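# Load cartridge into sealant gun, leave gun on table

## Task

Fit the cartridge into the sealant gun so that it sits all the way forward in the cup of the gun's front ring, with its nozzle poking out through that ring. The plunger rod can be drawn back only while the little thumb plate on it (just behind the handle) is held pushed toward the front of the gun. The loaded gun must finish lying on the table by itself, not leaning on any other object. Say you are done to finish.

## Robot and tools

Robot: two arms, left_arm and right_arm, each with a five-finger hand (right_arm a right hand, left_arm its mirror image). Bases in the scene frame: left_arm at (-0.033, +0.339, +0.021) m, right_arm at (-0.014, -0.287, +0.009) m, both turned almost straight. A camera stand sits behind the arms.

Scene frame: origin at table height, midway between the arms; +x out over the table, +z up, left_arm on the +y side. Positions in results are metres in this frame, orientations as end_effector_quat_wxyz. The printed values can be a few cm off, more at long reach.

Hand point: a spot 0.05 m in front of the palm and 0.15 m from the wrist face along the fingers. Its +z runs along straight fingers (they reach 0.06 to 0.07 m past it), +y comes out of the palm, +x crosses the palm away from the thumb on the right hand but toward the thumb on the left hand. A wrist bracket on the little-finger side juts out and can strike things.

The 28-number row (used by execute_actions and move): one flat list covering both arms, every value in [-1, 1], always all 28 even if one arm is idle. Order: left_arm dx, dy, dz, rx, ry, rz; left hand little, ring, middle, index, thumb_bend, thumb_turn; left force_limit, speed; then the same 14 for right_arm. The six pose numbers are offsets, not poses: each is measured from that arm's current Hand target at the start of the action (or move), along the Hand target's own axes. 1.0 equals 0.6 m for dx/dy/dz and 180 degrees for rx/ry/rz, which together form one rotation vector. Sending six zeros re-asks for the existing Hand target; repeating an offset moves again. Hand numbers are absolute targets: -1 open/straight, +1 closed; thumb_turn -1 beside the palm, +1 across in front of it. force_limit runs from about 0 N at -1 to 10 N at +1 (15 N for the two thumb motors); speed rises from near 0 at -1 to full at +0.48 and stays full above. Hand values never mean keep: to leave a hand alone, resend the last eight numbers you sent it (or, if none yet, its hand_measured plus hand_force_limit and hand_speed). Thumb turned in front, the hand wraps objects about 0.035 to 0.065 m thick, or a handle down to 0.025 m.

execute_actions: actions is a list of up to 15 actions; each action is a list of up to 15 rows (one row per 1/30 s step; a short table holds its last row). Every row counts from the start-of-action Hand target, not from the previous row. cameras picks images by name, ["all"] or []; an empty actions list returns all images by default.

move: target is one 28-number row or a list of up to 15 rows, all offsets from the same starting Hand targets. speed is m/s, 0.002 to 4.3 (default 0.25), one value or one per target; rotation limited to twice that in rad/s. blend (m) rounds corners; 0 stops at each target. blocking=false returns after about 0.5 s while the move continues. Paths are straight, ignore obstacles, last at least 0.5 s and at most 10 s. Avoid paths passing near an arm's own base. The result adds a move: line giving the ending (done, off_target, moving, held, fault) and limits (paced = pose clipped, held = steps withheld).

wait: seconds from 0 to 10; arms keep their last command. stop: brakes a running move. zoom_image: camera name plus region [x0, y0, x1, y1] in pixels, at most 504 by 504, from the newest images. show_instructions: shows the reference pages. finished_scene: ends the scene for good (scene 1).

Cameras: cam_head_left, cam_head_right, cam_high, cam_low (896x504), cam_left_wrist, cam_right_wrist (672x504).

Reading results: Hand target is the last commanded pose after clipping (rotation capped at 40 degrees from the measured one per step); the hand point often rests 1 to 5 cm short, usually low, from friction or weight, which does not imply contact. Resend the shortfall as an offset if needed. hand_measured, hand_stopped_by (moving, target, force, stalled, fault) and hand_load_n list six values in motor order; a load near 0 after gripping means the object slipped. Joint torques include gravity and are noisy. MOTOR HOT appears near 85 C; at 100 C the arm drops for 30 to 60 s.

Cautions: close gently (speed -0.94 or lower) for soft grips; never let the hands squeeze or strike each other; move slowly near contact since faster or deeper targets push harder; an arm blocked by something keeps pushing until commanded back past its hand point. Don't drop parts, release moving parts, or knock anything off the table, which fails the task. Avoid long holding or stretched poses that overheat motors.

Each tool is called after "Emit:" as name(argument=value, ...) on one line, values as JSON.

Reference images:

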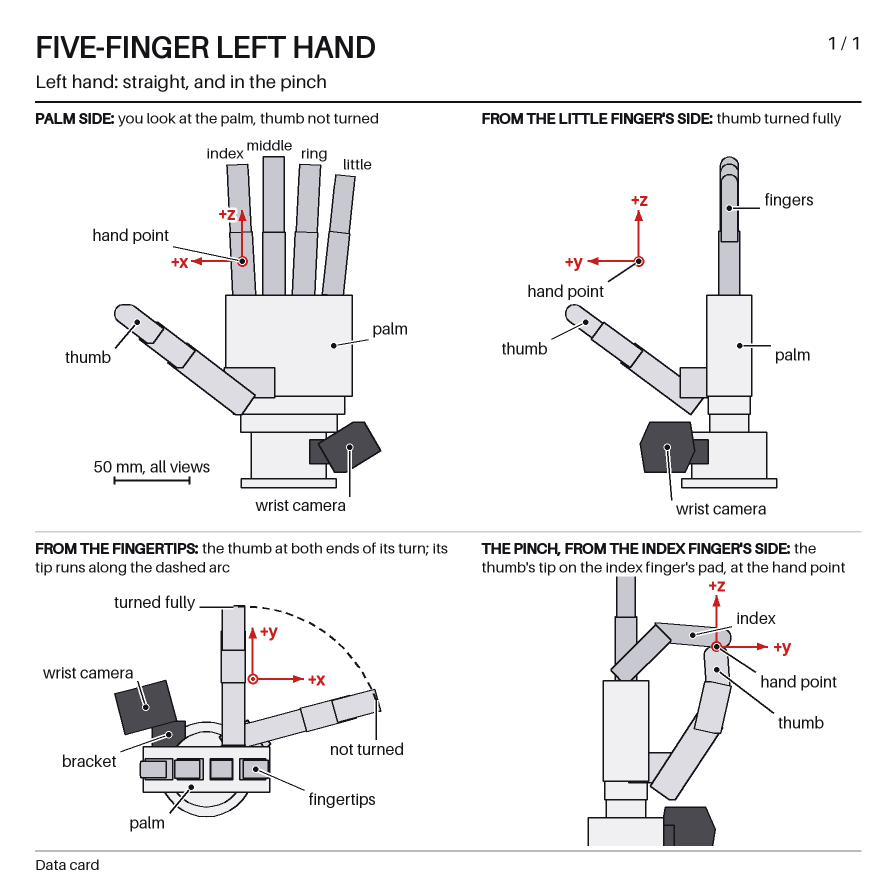

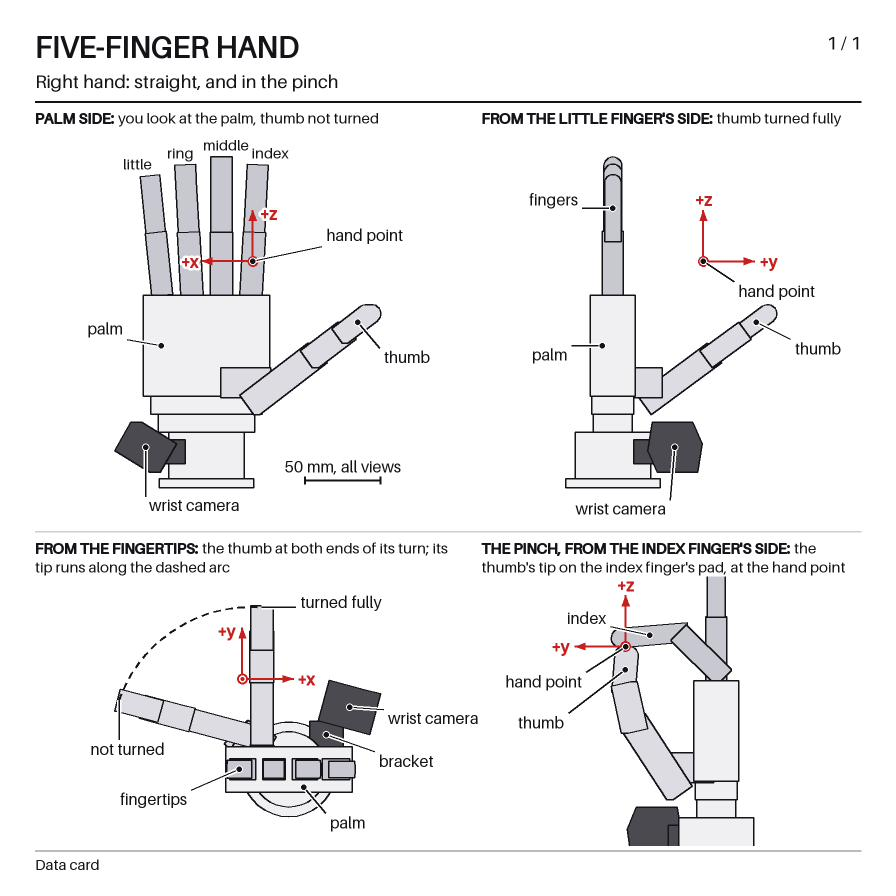

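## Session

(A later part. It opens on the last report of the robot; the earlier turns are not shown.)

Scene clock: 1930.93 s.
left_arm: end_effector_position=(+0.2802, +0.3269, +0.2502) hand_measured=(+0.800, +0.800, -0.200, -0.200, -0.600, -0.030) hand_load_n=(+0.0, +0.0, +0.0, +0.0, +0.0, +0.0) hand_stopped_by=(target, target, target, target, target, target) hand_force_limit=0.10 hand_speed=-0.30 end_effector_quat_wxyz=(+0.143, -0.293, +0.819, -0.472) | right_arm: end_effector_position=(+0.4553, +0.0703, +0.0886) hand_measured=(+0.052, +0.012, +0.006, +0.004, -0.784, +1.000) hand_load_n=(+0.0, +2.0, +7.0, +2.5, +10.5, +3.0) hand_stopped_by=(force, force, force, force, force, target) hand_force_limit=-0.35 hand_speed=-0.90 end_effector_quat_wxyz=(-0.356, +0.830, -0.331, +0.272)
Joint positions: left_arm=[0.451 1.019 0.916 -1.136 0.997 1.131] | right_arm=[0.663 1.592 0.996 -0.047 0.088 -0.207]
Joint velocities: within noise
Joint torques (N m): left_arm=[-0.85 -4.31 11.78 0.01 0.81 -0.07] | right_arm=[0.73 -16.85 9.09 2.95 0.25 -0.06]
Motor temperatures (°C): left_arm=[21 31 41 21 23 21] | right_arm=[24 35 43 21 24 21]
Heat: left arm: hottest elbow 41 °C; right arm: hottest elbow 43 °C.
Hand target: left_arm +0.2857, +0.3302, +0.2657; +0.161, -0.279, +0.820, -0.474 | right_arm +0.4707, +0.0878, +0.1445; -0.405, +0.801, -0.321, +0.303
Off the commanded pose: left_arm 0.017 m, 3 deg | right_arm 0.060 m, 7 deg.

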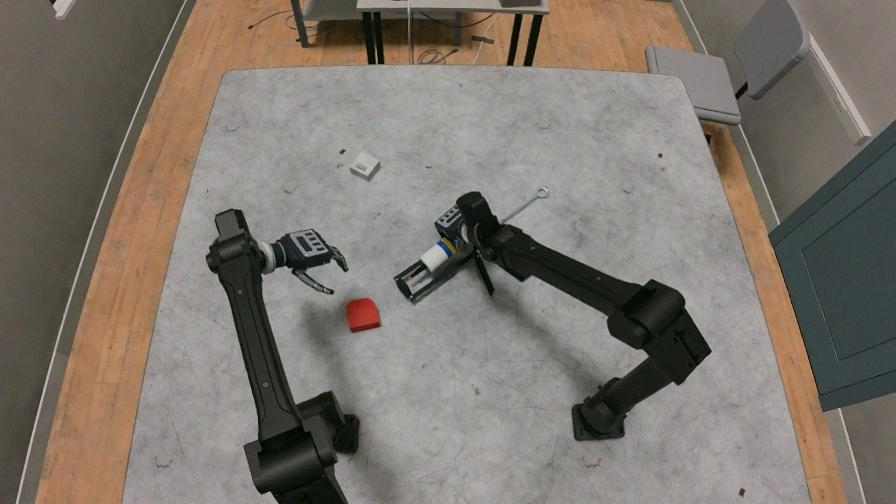

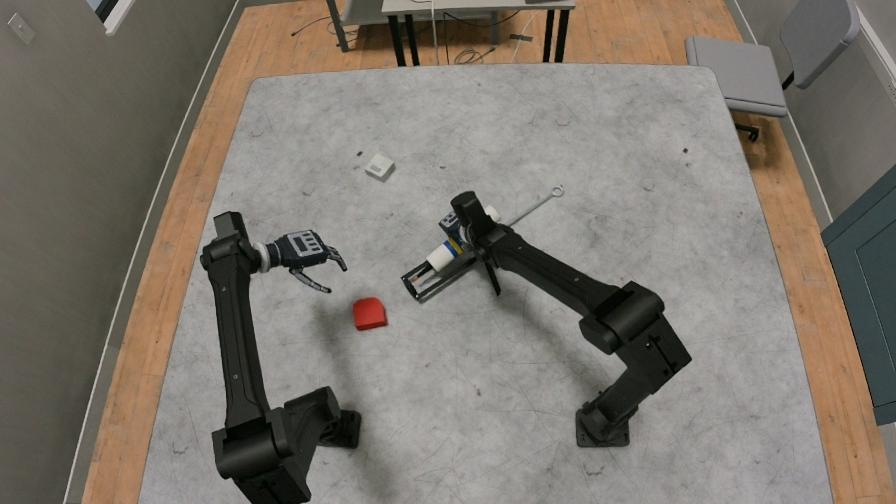

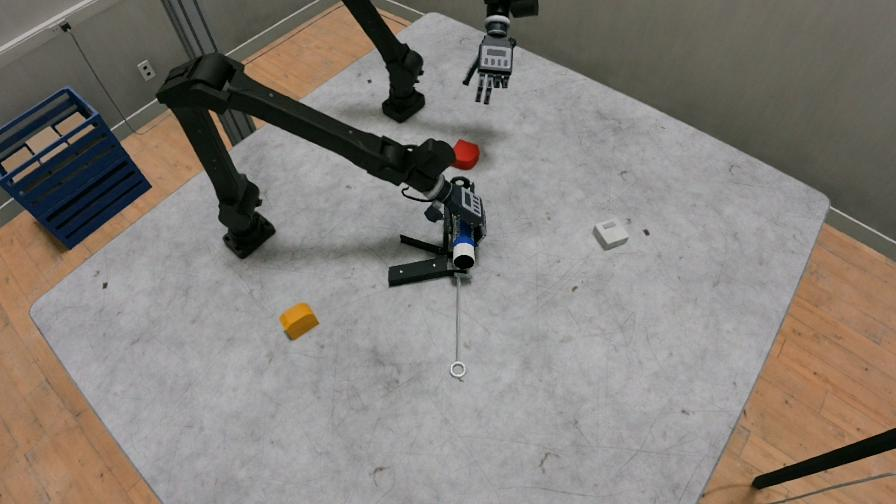

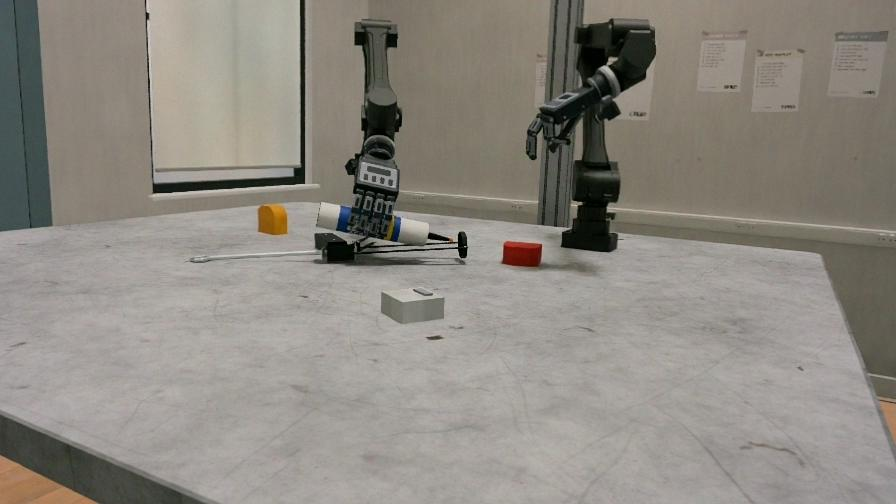

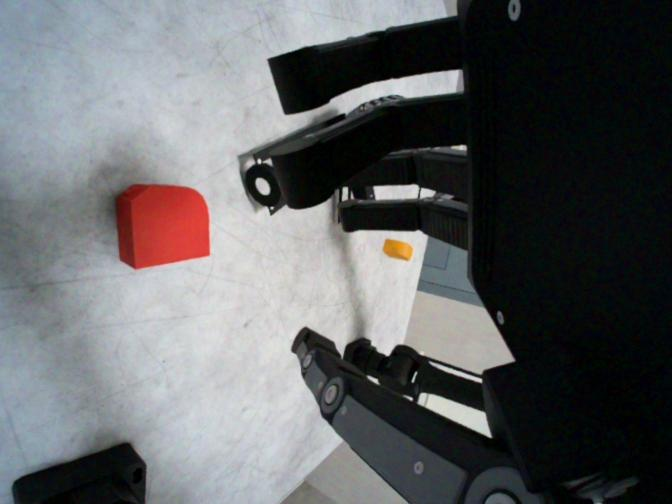

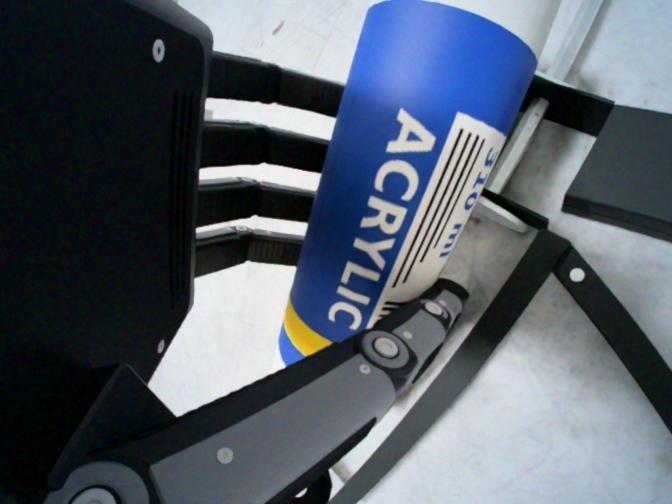

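Emit:
move(target=[0,0,0,0,0,0,0.8,0.8,-0.2,-0.2,-0.6,-0.03,0.1,-0.3,-0.0028,0.0184,-0.0023,0,0,0,0.1,0.15,0.15,0.1,-0.78,1,-0.35,-0.9], speed=0.08, cameras=["cam_head_left","cam_high","cam_low"])

Emit:
zoom_image(camera="cam_head_left", region=[390, 210, 490, 310])

Emit:
zoom_image(camera="cam_low", region=[410, 210, 480, 280])

Emit:
zoom_image(camera="cam_high", region=[410, 170, 510, 290])

Scene clock: 1964.87 s.
left_arm: end_effector_position=(+0.2802, +0.3269, +0.2502) hand_measured=(+0.800, +0.800, -0.200, -0.200, -0.600, -0.030) hand_load_n=(+0.0, +0.0, +0.0, +0.0, +0.0, +0.0) hand_stopped_by=(target, target, target, target, target, target) hand_force_limit=0.10 hand_speed=-0.30 end_effector_quat_wxyz=(+0.143, -0.293, +0.819, -0.472) | right_arm: end_effector_position=(+0.4510, +0.0671, +0.0810) hand_measured=(+0.052, +0.012, +0.006, +0.004, -0.784, +1.000) hand_load_n=(+0.0, +2.0, +7.5, +3.0, +10.5, +3.0) hand_stopped_by=(force, force, force, force, force, target) hand_force_limit=-0.35 hand_speed=-0.90 end_effector_quat_wxyz=(-0.357, +0.830, -0.331, +0.273)
Joint positions: left_arm=[0.451 1.019 0.916 -1.136 0.997 1.131] | right_arm=[0.663 1.592 0.97 -0.019 0.088 -0.207]
Joint torques (N m): left_arm=[-0.73 -4.13 11.73 -0.05 0.75 -0.01] | right_arm=[0.5 -17.44 8.59 3.06 0.27 -0.1]
Heat: left arm: hottest elbow 42 °C; right arm: hottest elbow 41 °C.
Hand target: left_arm +0.2857, +0.3302, +0.2657; +0.161, -0.279, +0.820, -0.474 | right_arm +0.4657, +0.0833, +0.1356; -0.405, +0.801, -0.321, +0.303
Off the commanded pose: left_arm 0.017 m, 3 deg | right_arm 0.059 m, 7 deg.
move: off_target (left_arm, right_arm)
Images, in order (width x height): cam_head_left 896x504, cam_high 896x504, cam_low 896x504.

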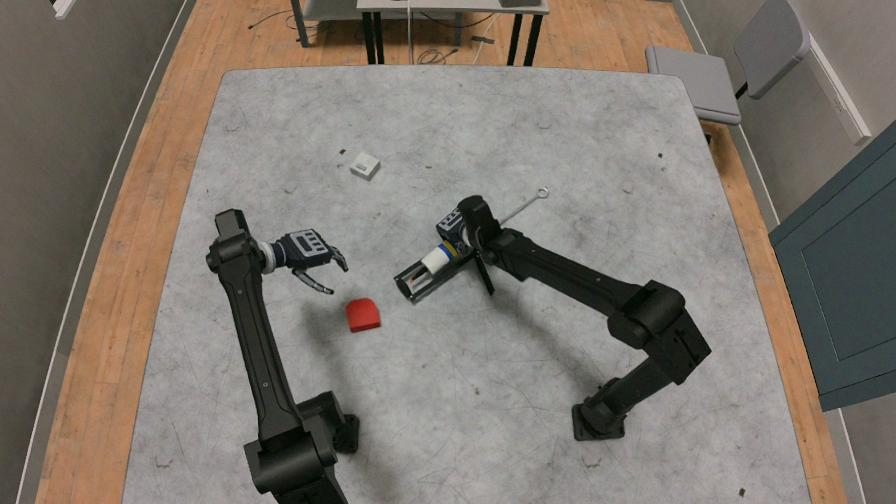

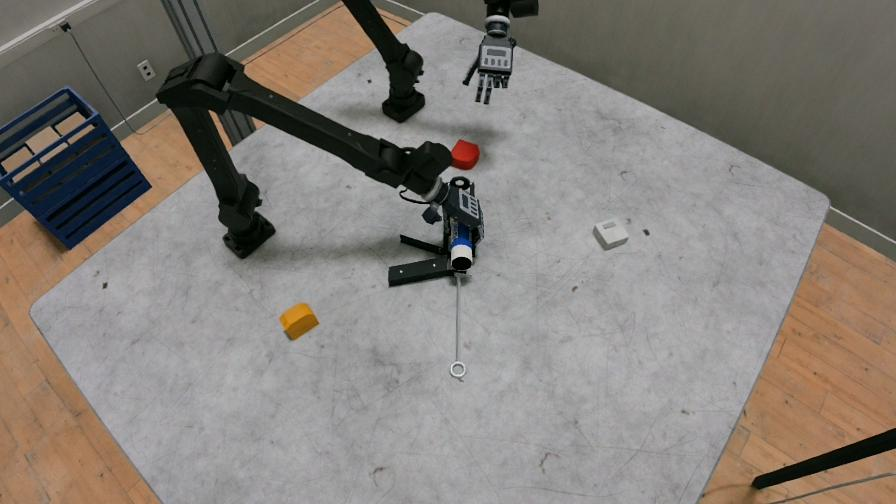

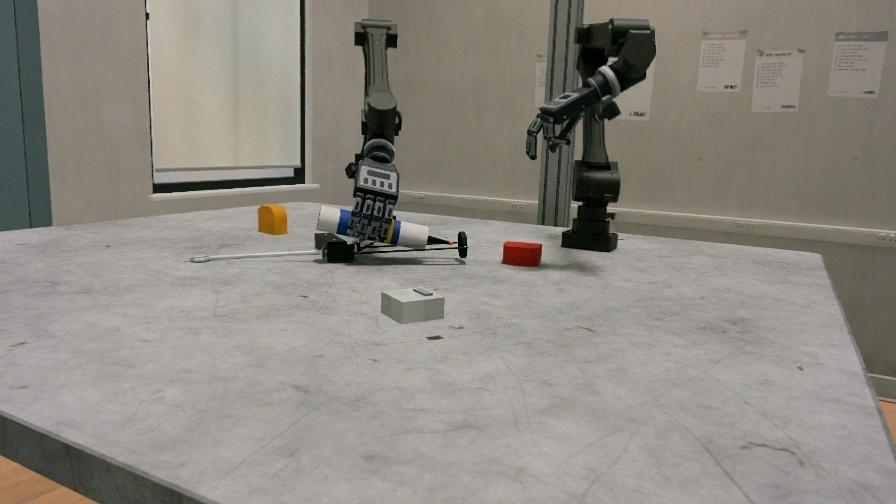

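Scaled by 5.040 from the camera's 896x504 image, which has a finer 1280x720 frame.

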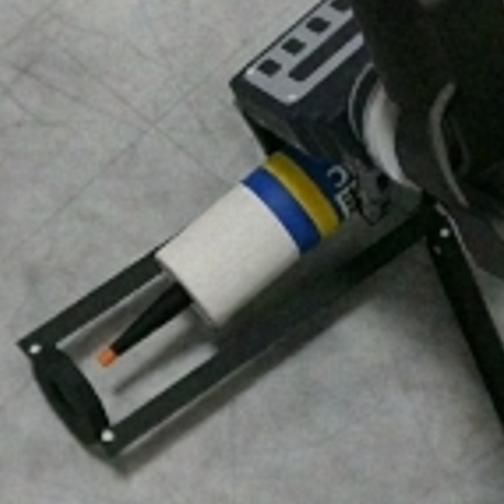

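Scaled by 7.200 from the camera's 896x504 image, which has a finer 1280x720 frame.

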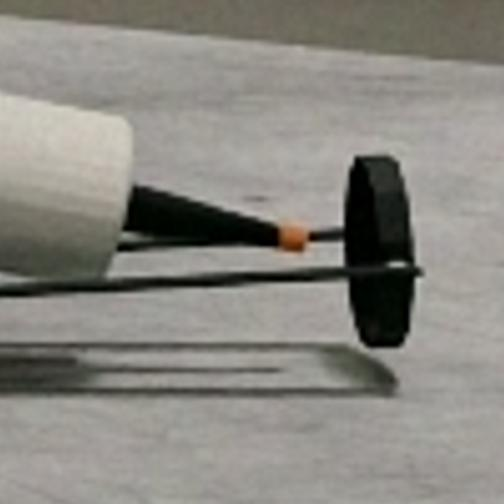

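Scaled by 4.200 from the camera's 896x504 image, which has a finer 1280x720 frame.

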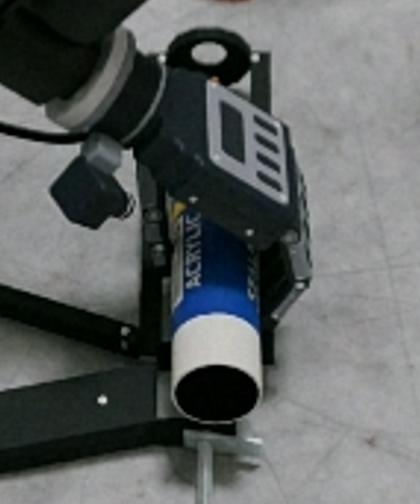

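Emit:
move(target=[0,0,0,0,0,0,0.8,0.8,-0.2,-0.2,-0.6,-0.03,0.1,-0.3,-0.0582,0.0018,-0.0064,0,0,0,0.1,0.15,0.15,0.1,-0.78,1,-0.35,-0.9], speed=0.08, cameras=["cam_head_left","cam_high","cam_low"])

Emit:
zoom_image(camera="cam_head_left", region=[390, 210, 490, 310])

Emit:
zoom_image(camera="cam_low", region=[410, 210, 480, 280])

Emit:
zoom_image(camera="cam_high", region=[410, 170, 510, 290])

Scene clock: 1977.47 s.
left_arm: end_effector_position=(+0.2802, +0.3269, +0.2502) hand_measured=(+0.800, +0.800, -0.200, -0.200, -0.600, -0.030) hand_load_n=(+0.0, +0.0, +0.0, +0.0, +0.0, -0.5) hand_stopped_by=(target, target, target, target, target, target) hand_force_limit=0.10 hand_speed=-0.30 end_effector_quat_wxyz=(+0.143, -0.293, +0.819, -0.472) | right_arm: end_effector_position=(+0.4246, +0.0948, +0.0771) hand_measured=(+0.052, +0.012, +0.006, +0.004, -0.784, +1.000) hand_load_n=(+0.0, +1.5, +7.0, +2.5, +10.5, +3.0) hand_stopped_by=(force, force, force, force, force, target) hand_force_limit=-0.35 hand_speed=-0.90 end_effector_quat_wxyz=(-0.359, +0.831, -0.325, +0.275)
Joint positions: left_arm=[0.451 1.019 0.916 -1.136 0.997 1.131] | right_arm=[0.745 1.591 0.954 -0.004 0.151 -0.17]
Joint torques (N m): left_arm=[-0.97 -4.54 11.75 0.01 0.8 -0.05] | right_arm=[-0.38 -16.32 8.4 2.95 0.33 -0.08]
Heat: left arm: hottest elbow 42 °C; right arm: hottest elbow 40 °C.
Hand target: left_arm +0.2857, +0.3302, +0.2657; +0.161, -0.279, +0.820, -0.474 | right_arm +0.4413, +0.1075, +0.1287; -0.405, +0.801, -0.321, +0.303
Off the commanded pose: left_arm 0.017 m, 3 deg | right_arm 0.056 m, 7 deg.
move: off_target (left_arm, right_arm)
Images, in order (width x height): cam_head_left 896x504, cam_high 896x504, cam_low 896x504.

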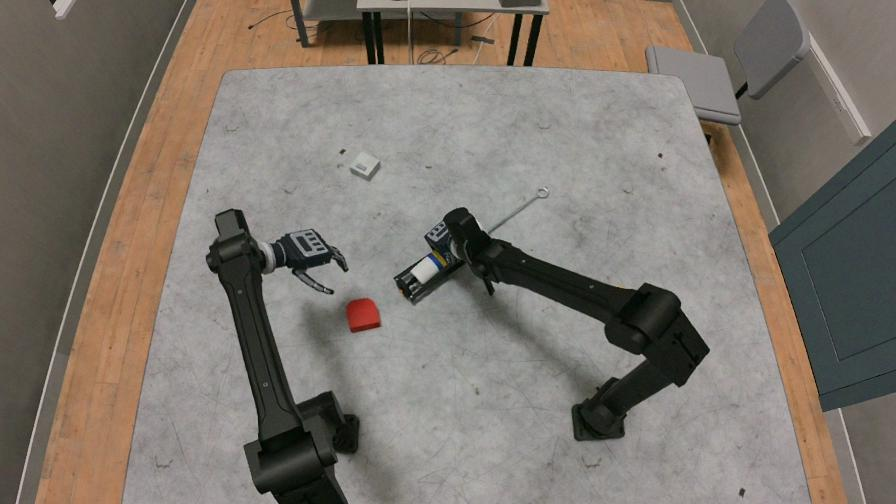

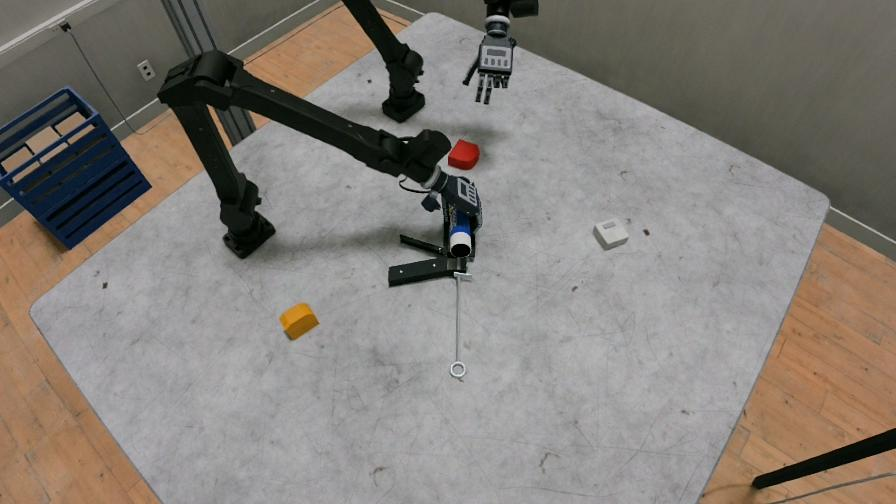

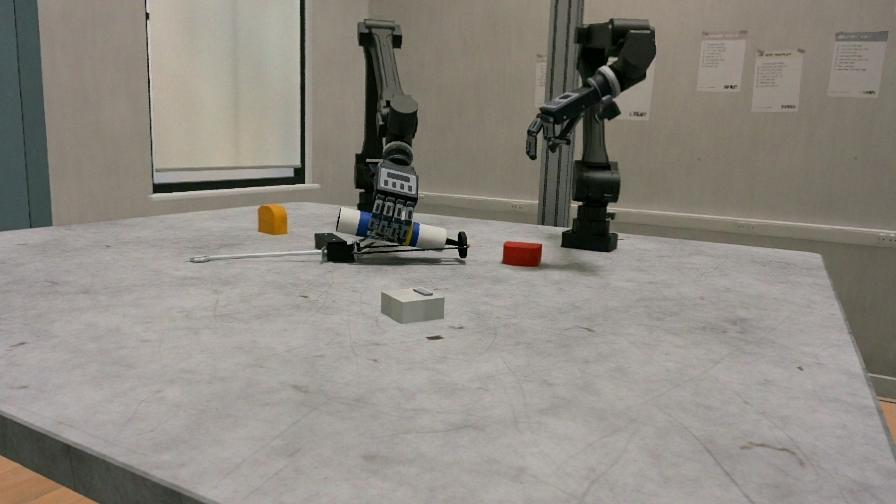

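Scaled by 5.040 from the camera's 896x504 image, which has a finer 1280x720 frame.

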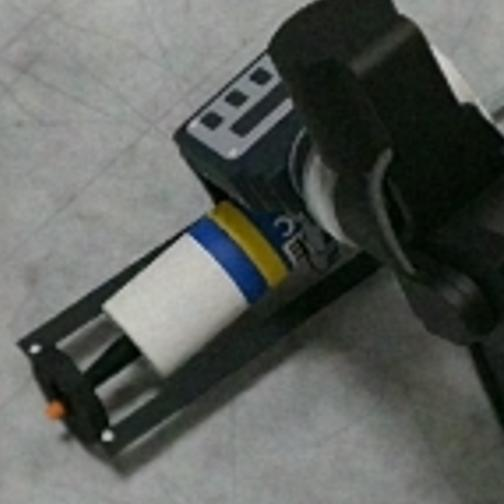

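Scaled by 7.200 from the camera's 896x504 image, which has a finer 1280x720 frame.

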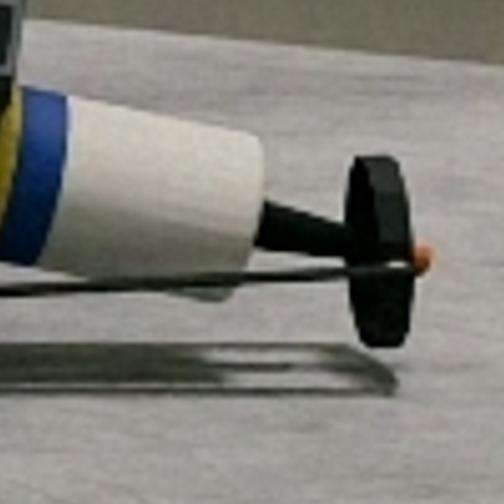

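Scaled by 4.200 from the camera's 896x504 image, which has a finer 1280x720 frame.

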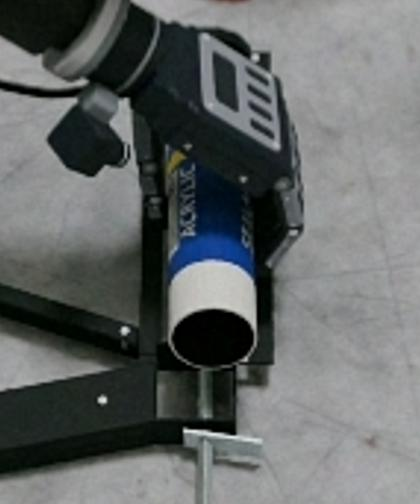

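Emit:
move(target=[0,0,0,0,0,0,0.8,0.8,-0.2,-0.2,-0.6,-0.03,0.1,-0.3,-0.0342,0.0025,0.0005,0,0,0,0.1,0.15,0.15,0.1,-0.78,1,-0.35,-0.9], speed=0.06, cameras=["cam_head_left","cam_high","cam_low"])

Emit:
zoom_image(camera="cam_head_left", region=[390, 210, 490, 310])

Emit:
zoom_image(camera="cam_low", region=[410, 210, 480, 280])

Emit:
zoom_image(camera="cam_high", region=[410, 170, 510, 290])

Scene clock: 1988.00 s.
left_arm: end_effector_position=(+0.2802, +0.3269, +0.2502) hand_measured=(+0.800, +0.800, -0.200, -0.200, -0.600, -0.030) hand_load_n=(+0.0, +0.0, +0.0, +0.0, +0.0, +0.0) hand_stopped_by=(target, target, target, target, target, target) hand_force_limit=0.10 hand_speed=-0.30 end_effector_quat_wxyz=(+0.143, -0.293, +0.819, -0.472) | right_arm: end_effector_position=(+0.4144, +0.1068, +0.0771) hand_measured=(+0.052, +0.012, +0.006, +0.004, -0.784, +1.000) hand_load_n=(+0.0, +2.0, +7.0, +3.0, +10.5, +3.0) hand_stopped_by=(force, force, force, force, force, target) hand_force_limit=-0.35 hand_speed=-0.90 end_effector_quat_wxyz=(-0.361, +0.828, -0.325, +0.279)
Joint positions: left_arm=[0.451 1.019 0.916 -1.136 0.997 1.131] | right_arm=[0.782 1.591 0.949 0.007 0.187 -0.149]
Joint torques (N m): left_arm=[-0.5 -4.48 11.59 0.1 0.83 -0.05] | right_arm=[0.09 -15.68 8.53 3.04 0.35 -0.05]
Motor temperatures (°C): left_arm=[21 30 42 21 24 21] | right_arm=[24 37 38 21 24 21]
Heat: left arm: hottest elbow 42 °C; right arm: hottest elbow 38 °C.
Hand target: left_arm +0.2857, +0.3302, +0.2657; +0.161, -0.279, +0.820, -0.474 | right_arm +0.4285, +0.1226, +0.1225; -0.405, +0.801, -0.321, +0.303
Off the commanded pose: left_arm 0.017 m, 3 deg | right_arm 0.050 m, 7 deg.
move: off_target (left_arm, right_arm)
Images, in order (width x height): cam_head_left 896x504, cam_high 896x504, cam_low 896x504.

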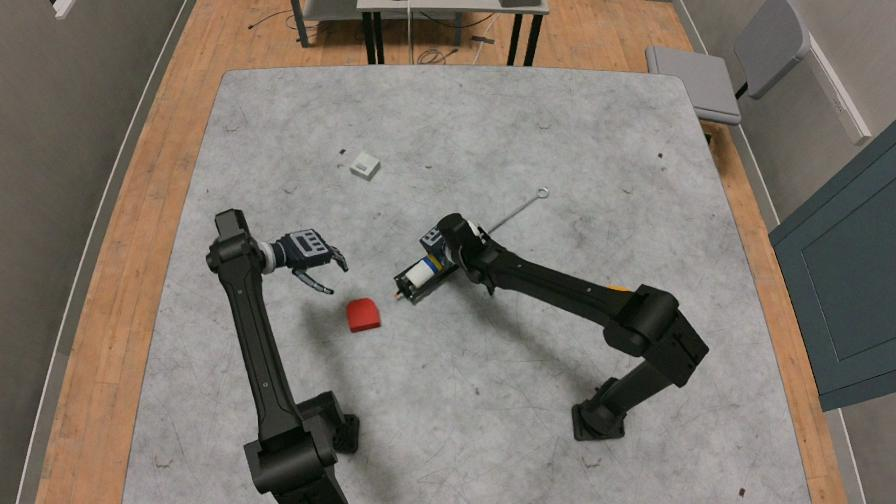

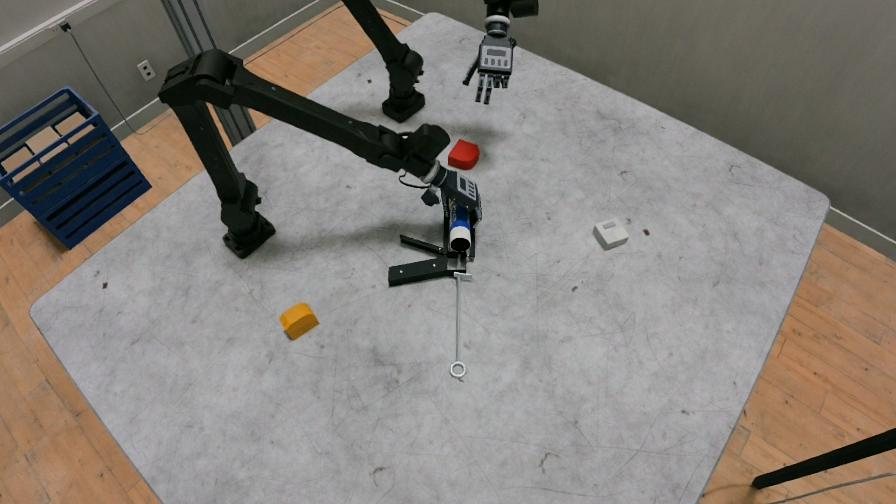

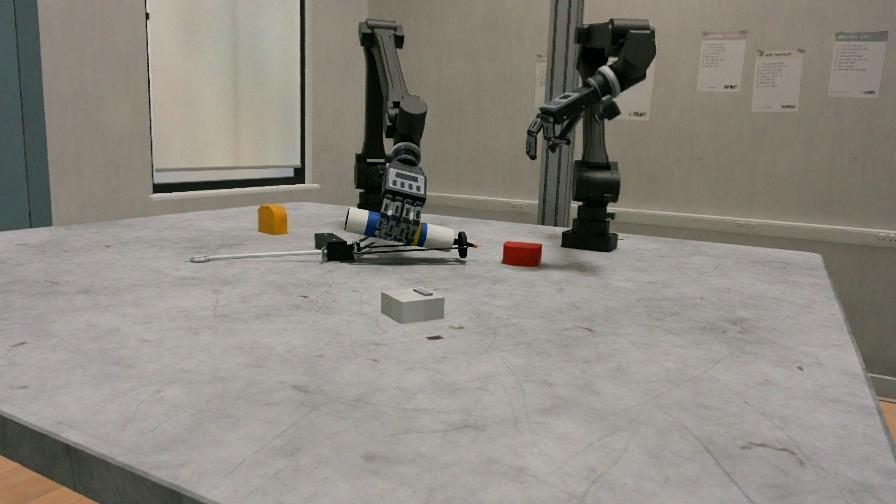

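Scaled by 5.040 from the camera's 896x504 image, which has a finer 1280x720 frame.

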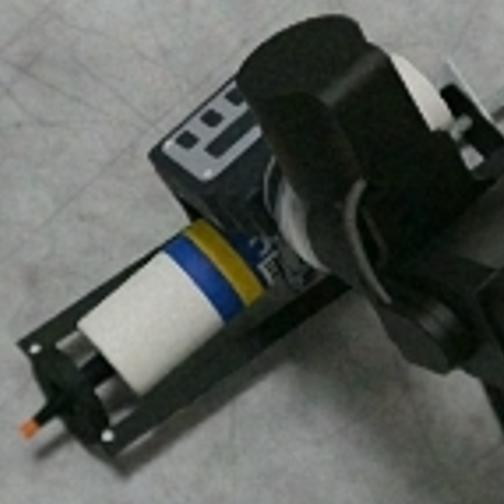

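Scaled by 7.200 from the camera's 896x504 image, which has a finer 1280x720 frame.

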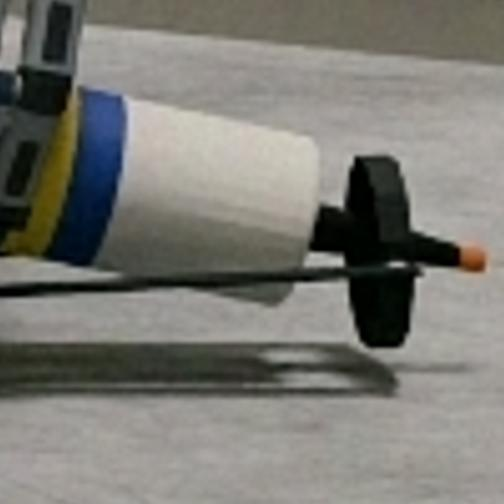

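Scaled by 4.200 from the camera's 896x504 image, which has a finer 1280x720 frame.

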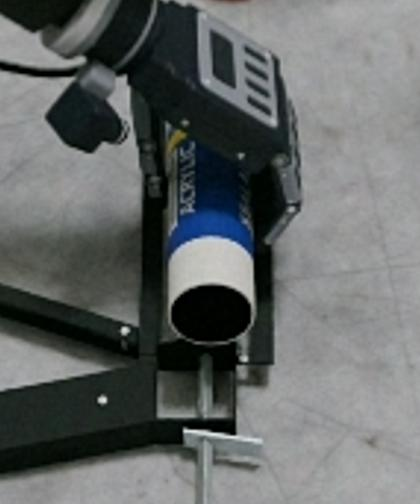

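Emit:
zoom_image(camera="cam_low", region=[340, 190, 480, 280])

Scaled by 3.600 from the camera's 896x504 image, which has a finer 1280x720 frame.

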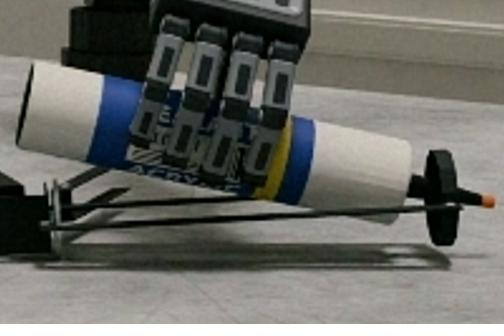

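Emit:
move(target=[0,0,0,0,0,0,0.8,0.8,-0.2,-0.2,-0.6,-0.03,0.1,-0.3,-0.0248,0.0102,0.0052,0,0,0,0.1,0.15,0.15,0.1,-0.78,1,-0.35,-0.9], speed=0.05, cameras=["cam_head_left","cam_high","cam_low"])

Emit:
zoom_image(camera="cam_head_left", region=[390, 210, 490, 310])

Emit:
zoom_image(camera="cam_low", region=[340, 190, 480, 280])

Emit:
zoom_image(camera="cam_high", region=[410, 170, 510, 290])

Scene clock: 1999.47 s.
left_arm: end_effector_position=(+0.2802, +0.3269, +0.2502) hand_measured=(+0.800, +0.800, -0.200, -0.200, -0.600, -0.030) hand_load_n=(+0.0, +0.0, +0.0, +0.0, +0.0, +0.0) hand_stopped_by=(target, target, target, target, target, target) hand_force_limit=0.10 hand_speed=-0.30 end_effector_quat_wxyz=(+0.143, -0.293, +0.819, -0.472) | right_arm: end_effector_position=(+0.4088, +0.1157, +0.0784) hand_measured=(+0.052, +0.012, +0.006, +0.004, -0.784, +1.000) hand_load_n=(+0.5, +1.5, +6.5, +3.0, +11.0, +3.0) hand_stopped_by=(force, force, force, force, force, target) hand_force_limit=-0.35 hand_speed=-0.90 end_effector_quat_wxyz=(-0.368, +0.824, -0.324, +0.285)
Joint positions: left_arm=[0.451 1.019 0.916 -1.136 0.997 1.131] | right_arm=[0.806 1.591 0.943 0.03 0.211 -0.136]
Joint torques (N m): left_arm=[-0.73 -4.37 11.79 -0.03 0.82 -0.07] | right_arm=[0.85 -13.68 8.44 3.03 0.34 -0.04]
Heat: left arm: hottest elbow 42 °C; right arm: hottest elbow 38 °C.
Hand target: left_arm +0.2857, +0.3302, +0.2657; +0.161, -0.279, +0.820, -0.474 | right_arm +0.4202, +0.1325, +0.1127; -0.405, +0.801, -0.321, +0.303
Off the commanded pose: left_arm 0.017 m, 3 deg | right_arm 0.040 m, 5 deg.
move: off_target (left_arm, right_arm)
Images, in order (width x height): cam_head_left 896x504, cam_high 896x504, cam_low 896x504.

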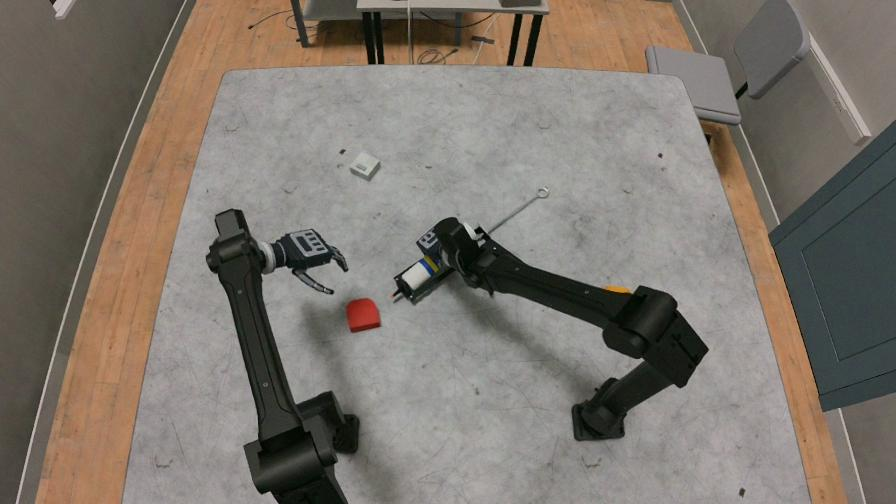

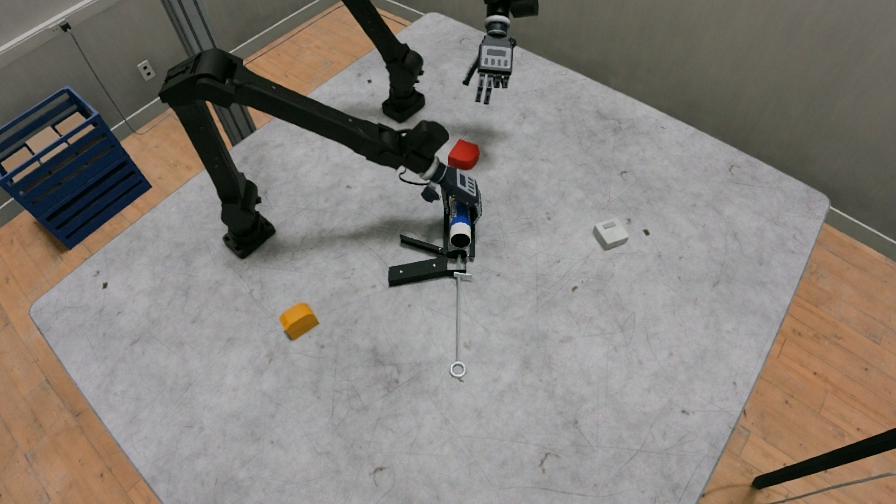

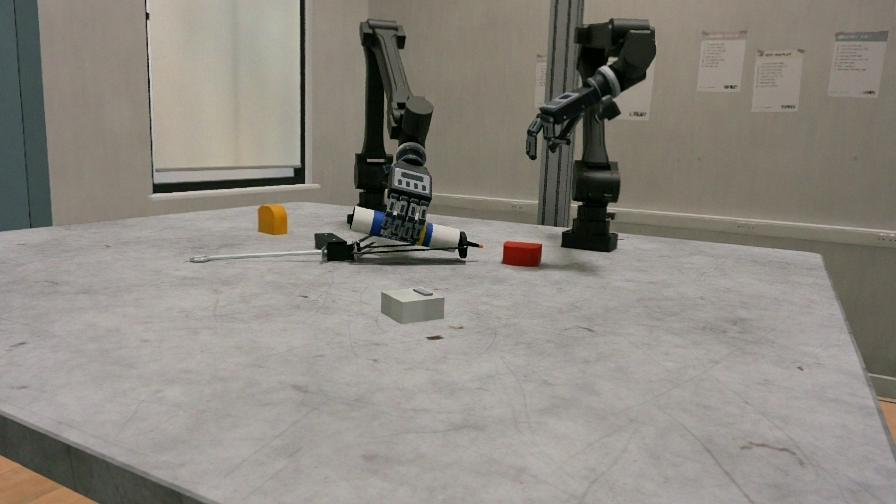

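Scaled by 5.040 from the camera's 896x504 image, which has a finer 1280x720 frame.

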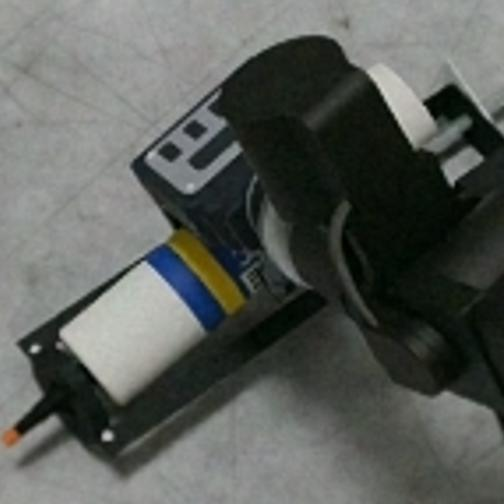

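Scaled by 3.600 from the camera's 896x504 image, which has a finer 1280x720 frame.

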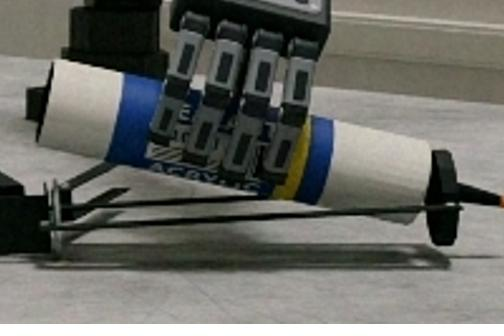

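Scaled by 4.200 from the camera's 896x504 image, which has a finer 1280x720 frame.

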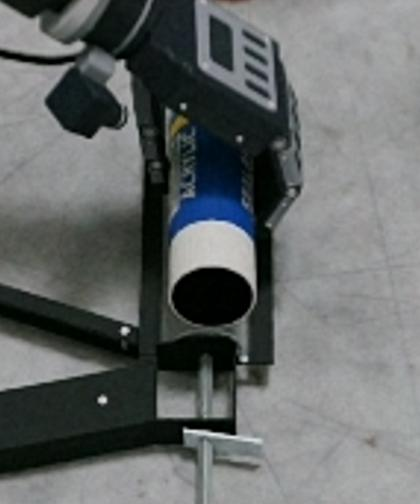

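Emit:
move(target=[0,0,0,0,0,0,0.8,0.8,-0.2,-0.2,-0.6,-0.03,0.1,-0.3,0.0085,0.0193,0.0116,0,0,0,0.1,0.15,0.15,0.1,-0.78,1,-0.35,-0.9], speed=0.05, cameras=["cam_low","cam_high"])

Emit:
zoom_image(camera="cam_low", region=[410, 210, 480, 280])

Emit:
zoom_image(camera="cam_high", region=[410, 170, 510, 290])

Scene clock: 2016.10 s.
left_arm: end_effector_position=(+0.2802, +0.3269, +0.2502) hand_measured=(+0.800, +0.800, -0.200, -0.200, -0.600, -0.030) hand_load_n=(+0.0, +0.0, +0.0, +0.0, +0.0, +0.0) hand_stopped_by=(target, target, target, target, target, target) hand_force_limit=0.10 hand_speed=-0.30 end_effector_quat_wxyz=(+0.143, -0.293, +0.819, -0.472) | right_arm: end_effector_position=(+0.4073, +0.1167, +0.0719) hand_measured=(+0.052, +0.012, +0.006, +0.004, -0.784, +1.000) hand_load_n=(+0.0, +2.0, +6.5, +2.5, +10.5, +3.0) hand_stopped_by=(force, force, force, force, force, target) hand_force_limit=-0.35 hand_speed=-0.90 end_effector_quat_wxyz=(-0.374, +0.822, -0.322, +0.283)
Joint positions: left_arm=[0.451 1.019 0.916 -1.136 0.997 1.131] | right_arm=[0.806 1.6 0.926 0.065 0.202 -0.136]
Joint torques (N m): left_arm=[-0.38 -4.89 11.67 -0.02 0.82 -0.04] | right_arm=[-0.21 -13.27 8.39 3.02 0.19 -0.18]
Heat: left arm: hottest elbow 42 °C; right arm: hottest shoulder 37 °C.
Hand target: left_arm +0.2857, +0.3302, +0.2657; +0.161, -0.279, +0.820, -0.474 | right_arm +0.4254, +0.1264, +0.1008; -0.405, +0.801, -0.321, +0.303
Off the commanded pose: left_arm 0.017 m, 3 deg | right_arm 0.035 m, 5 deg.
move: off_target (left_arm, right_arm)
Images, in order (width x height): cam_high 896x504, cam_low 896x504.

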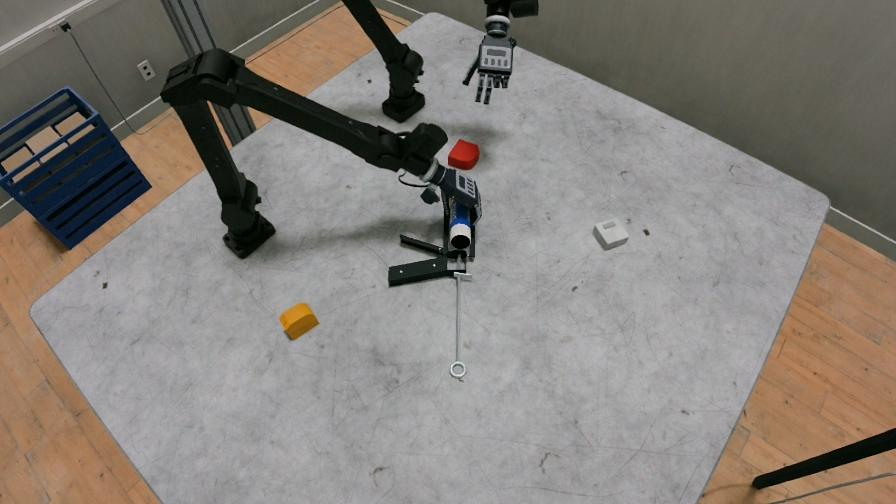

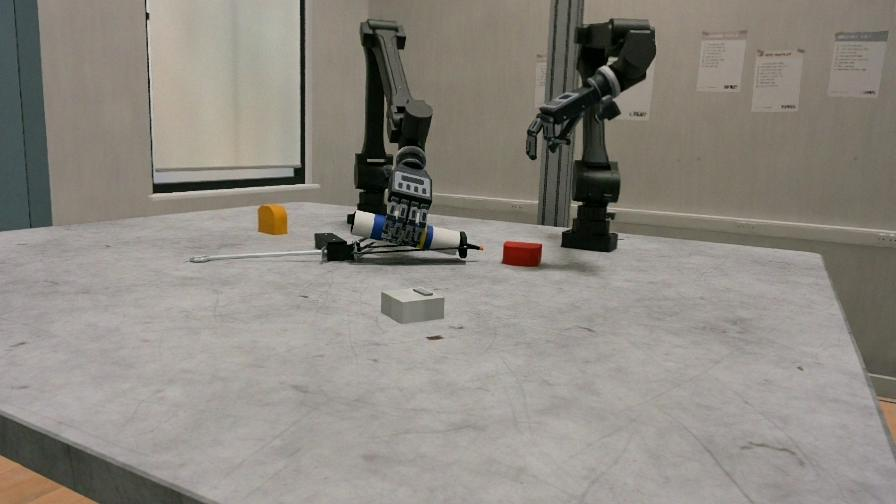

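Scaled by 7.200 from the camera's 896x504 image, which has a finer 1280x720 frame.

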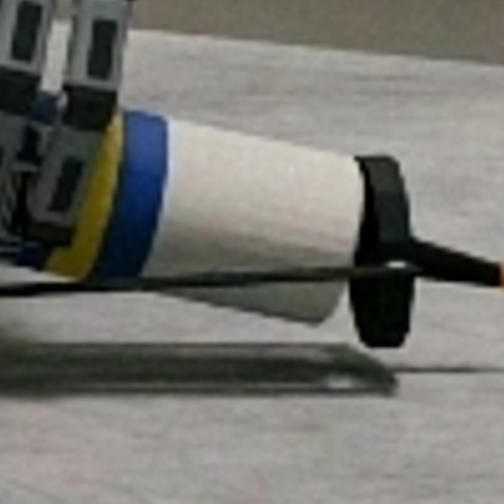

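Scaled by 4.200 from the camera's 896x504 image, which has a finer 1280x720 frame.

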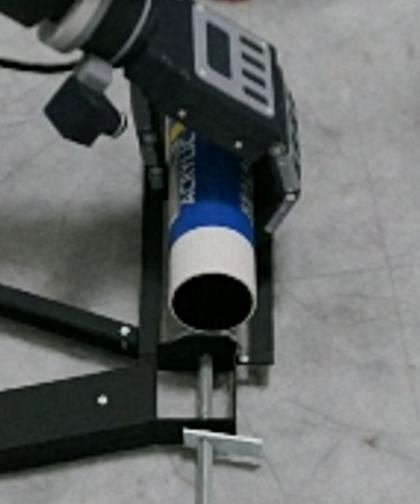

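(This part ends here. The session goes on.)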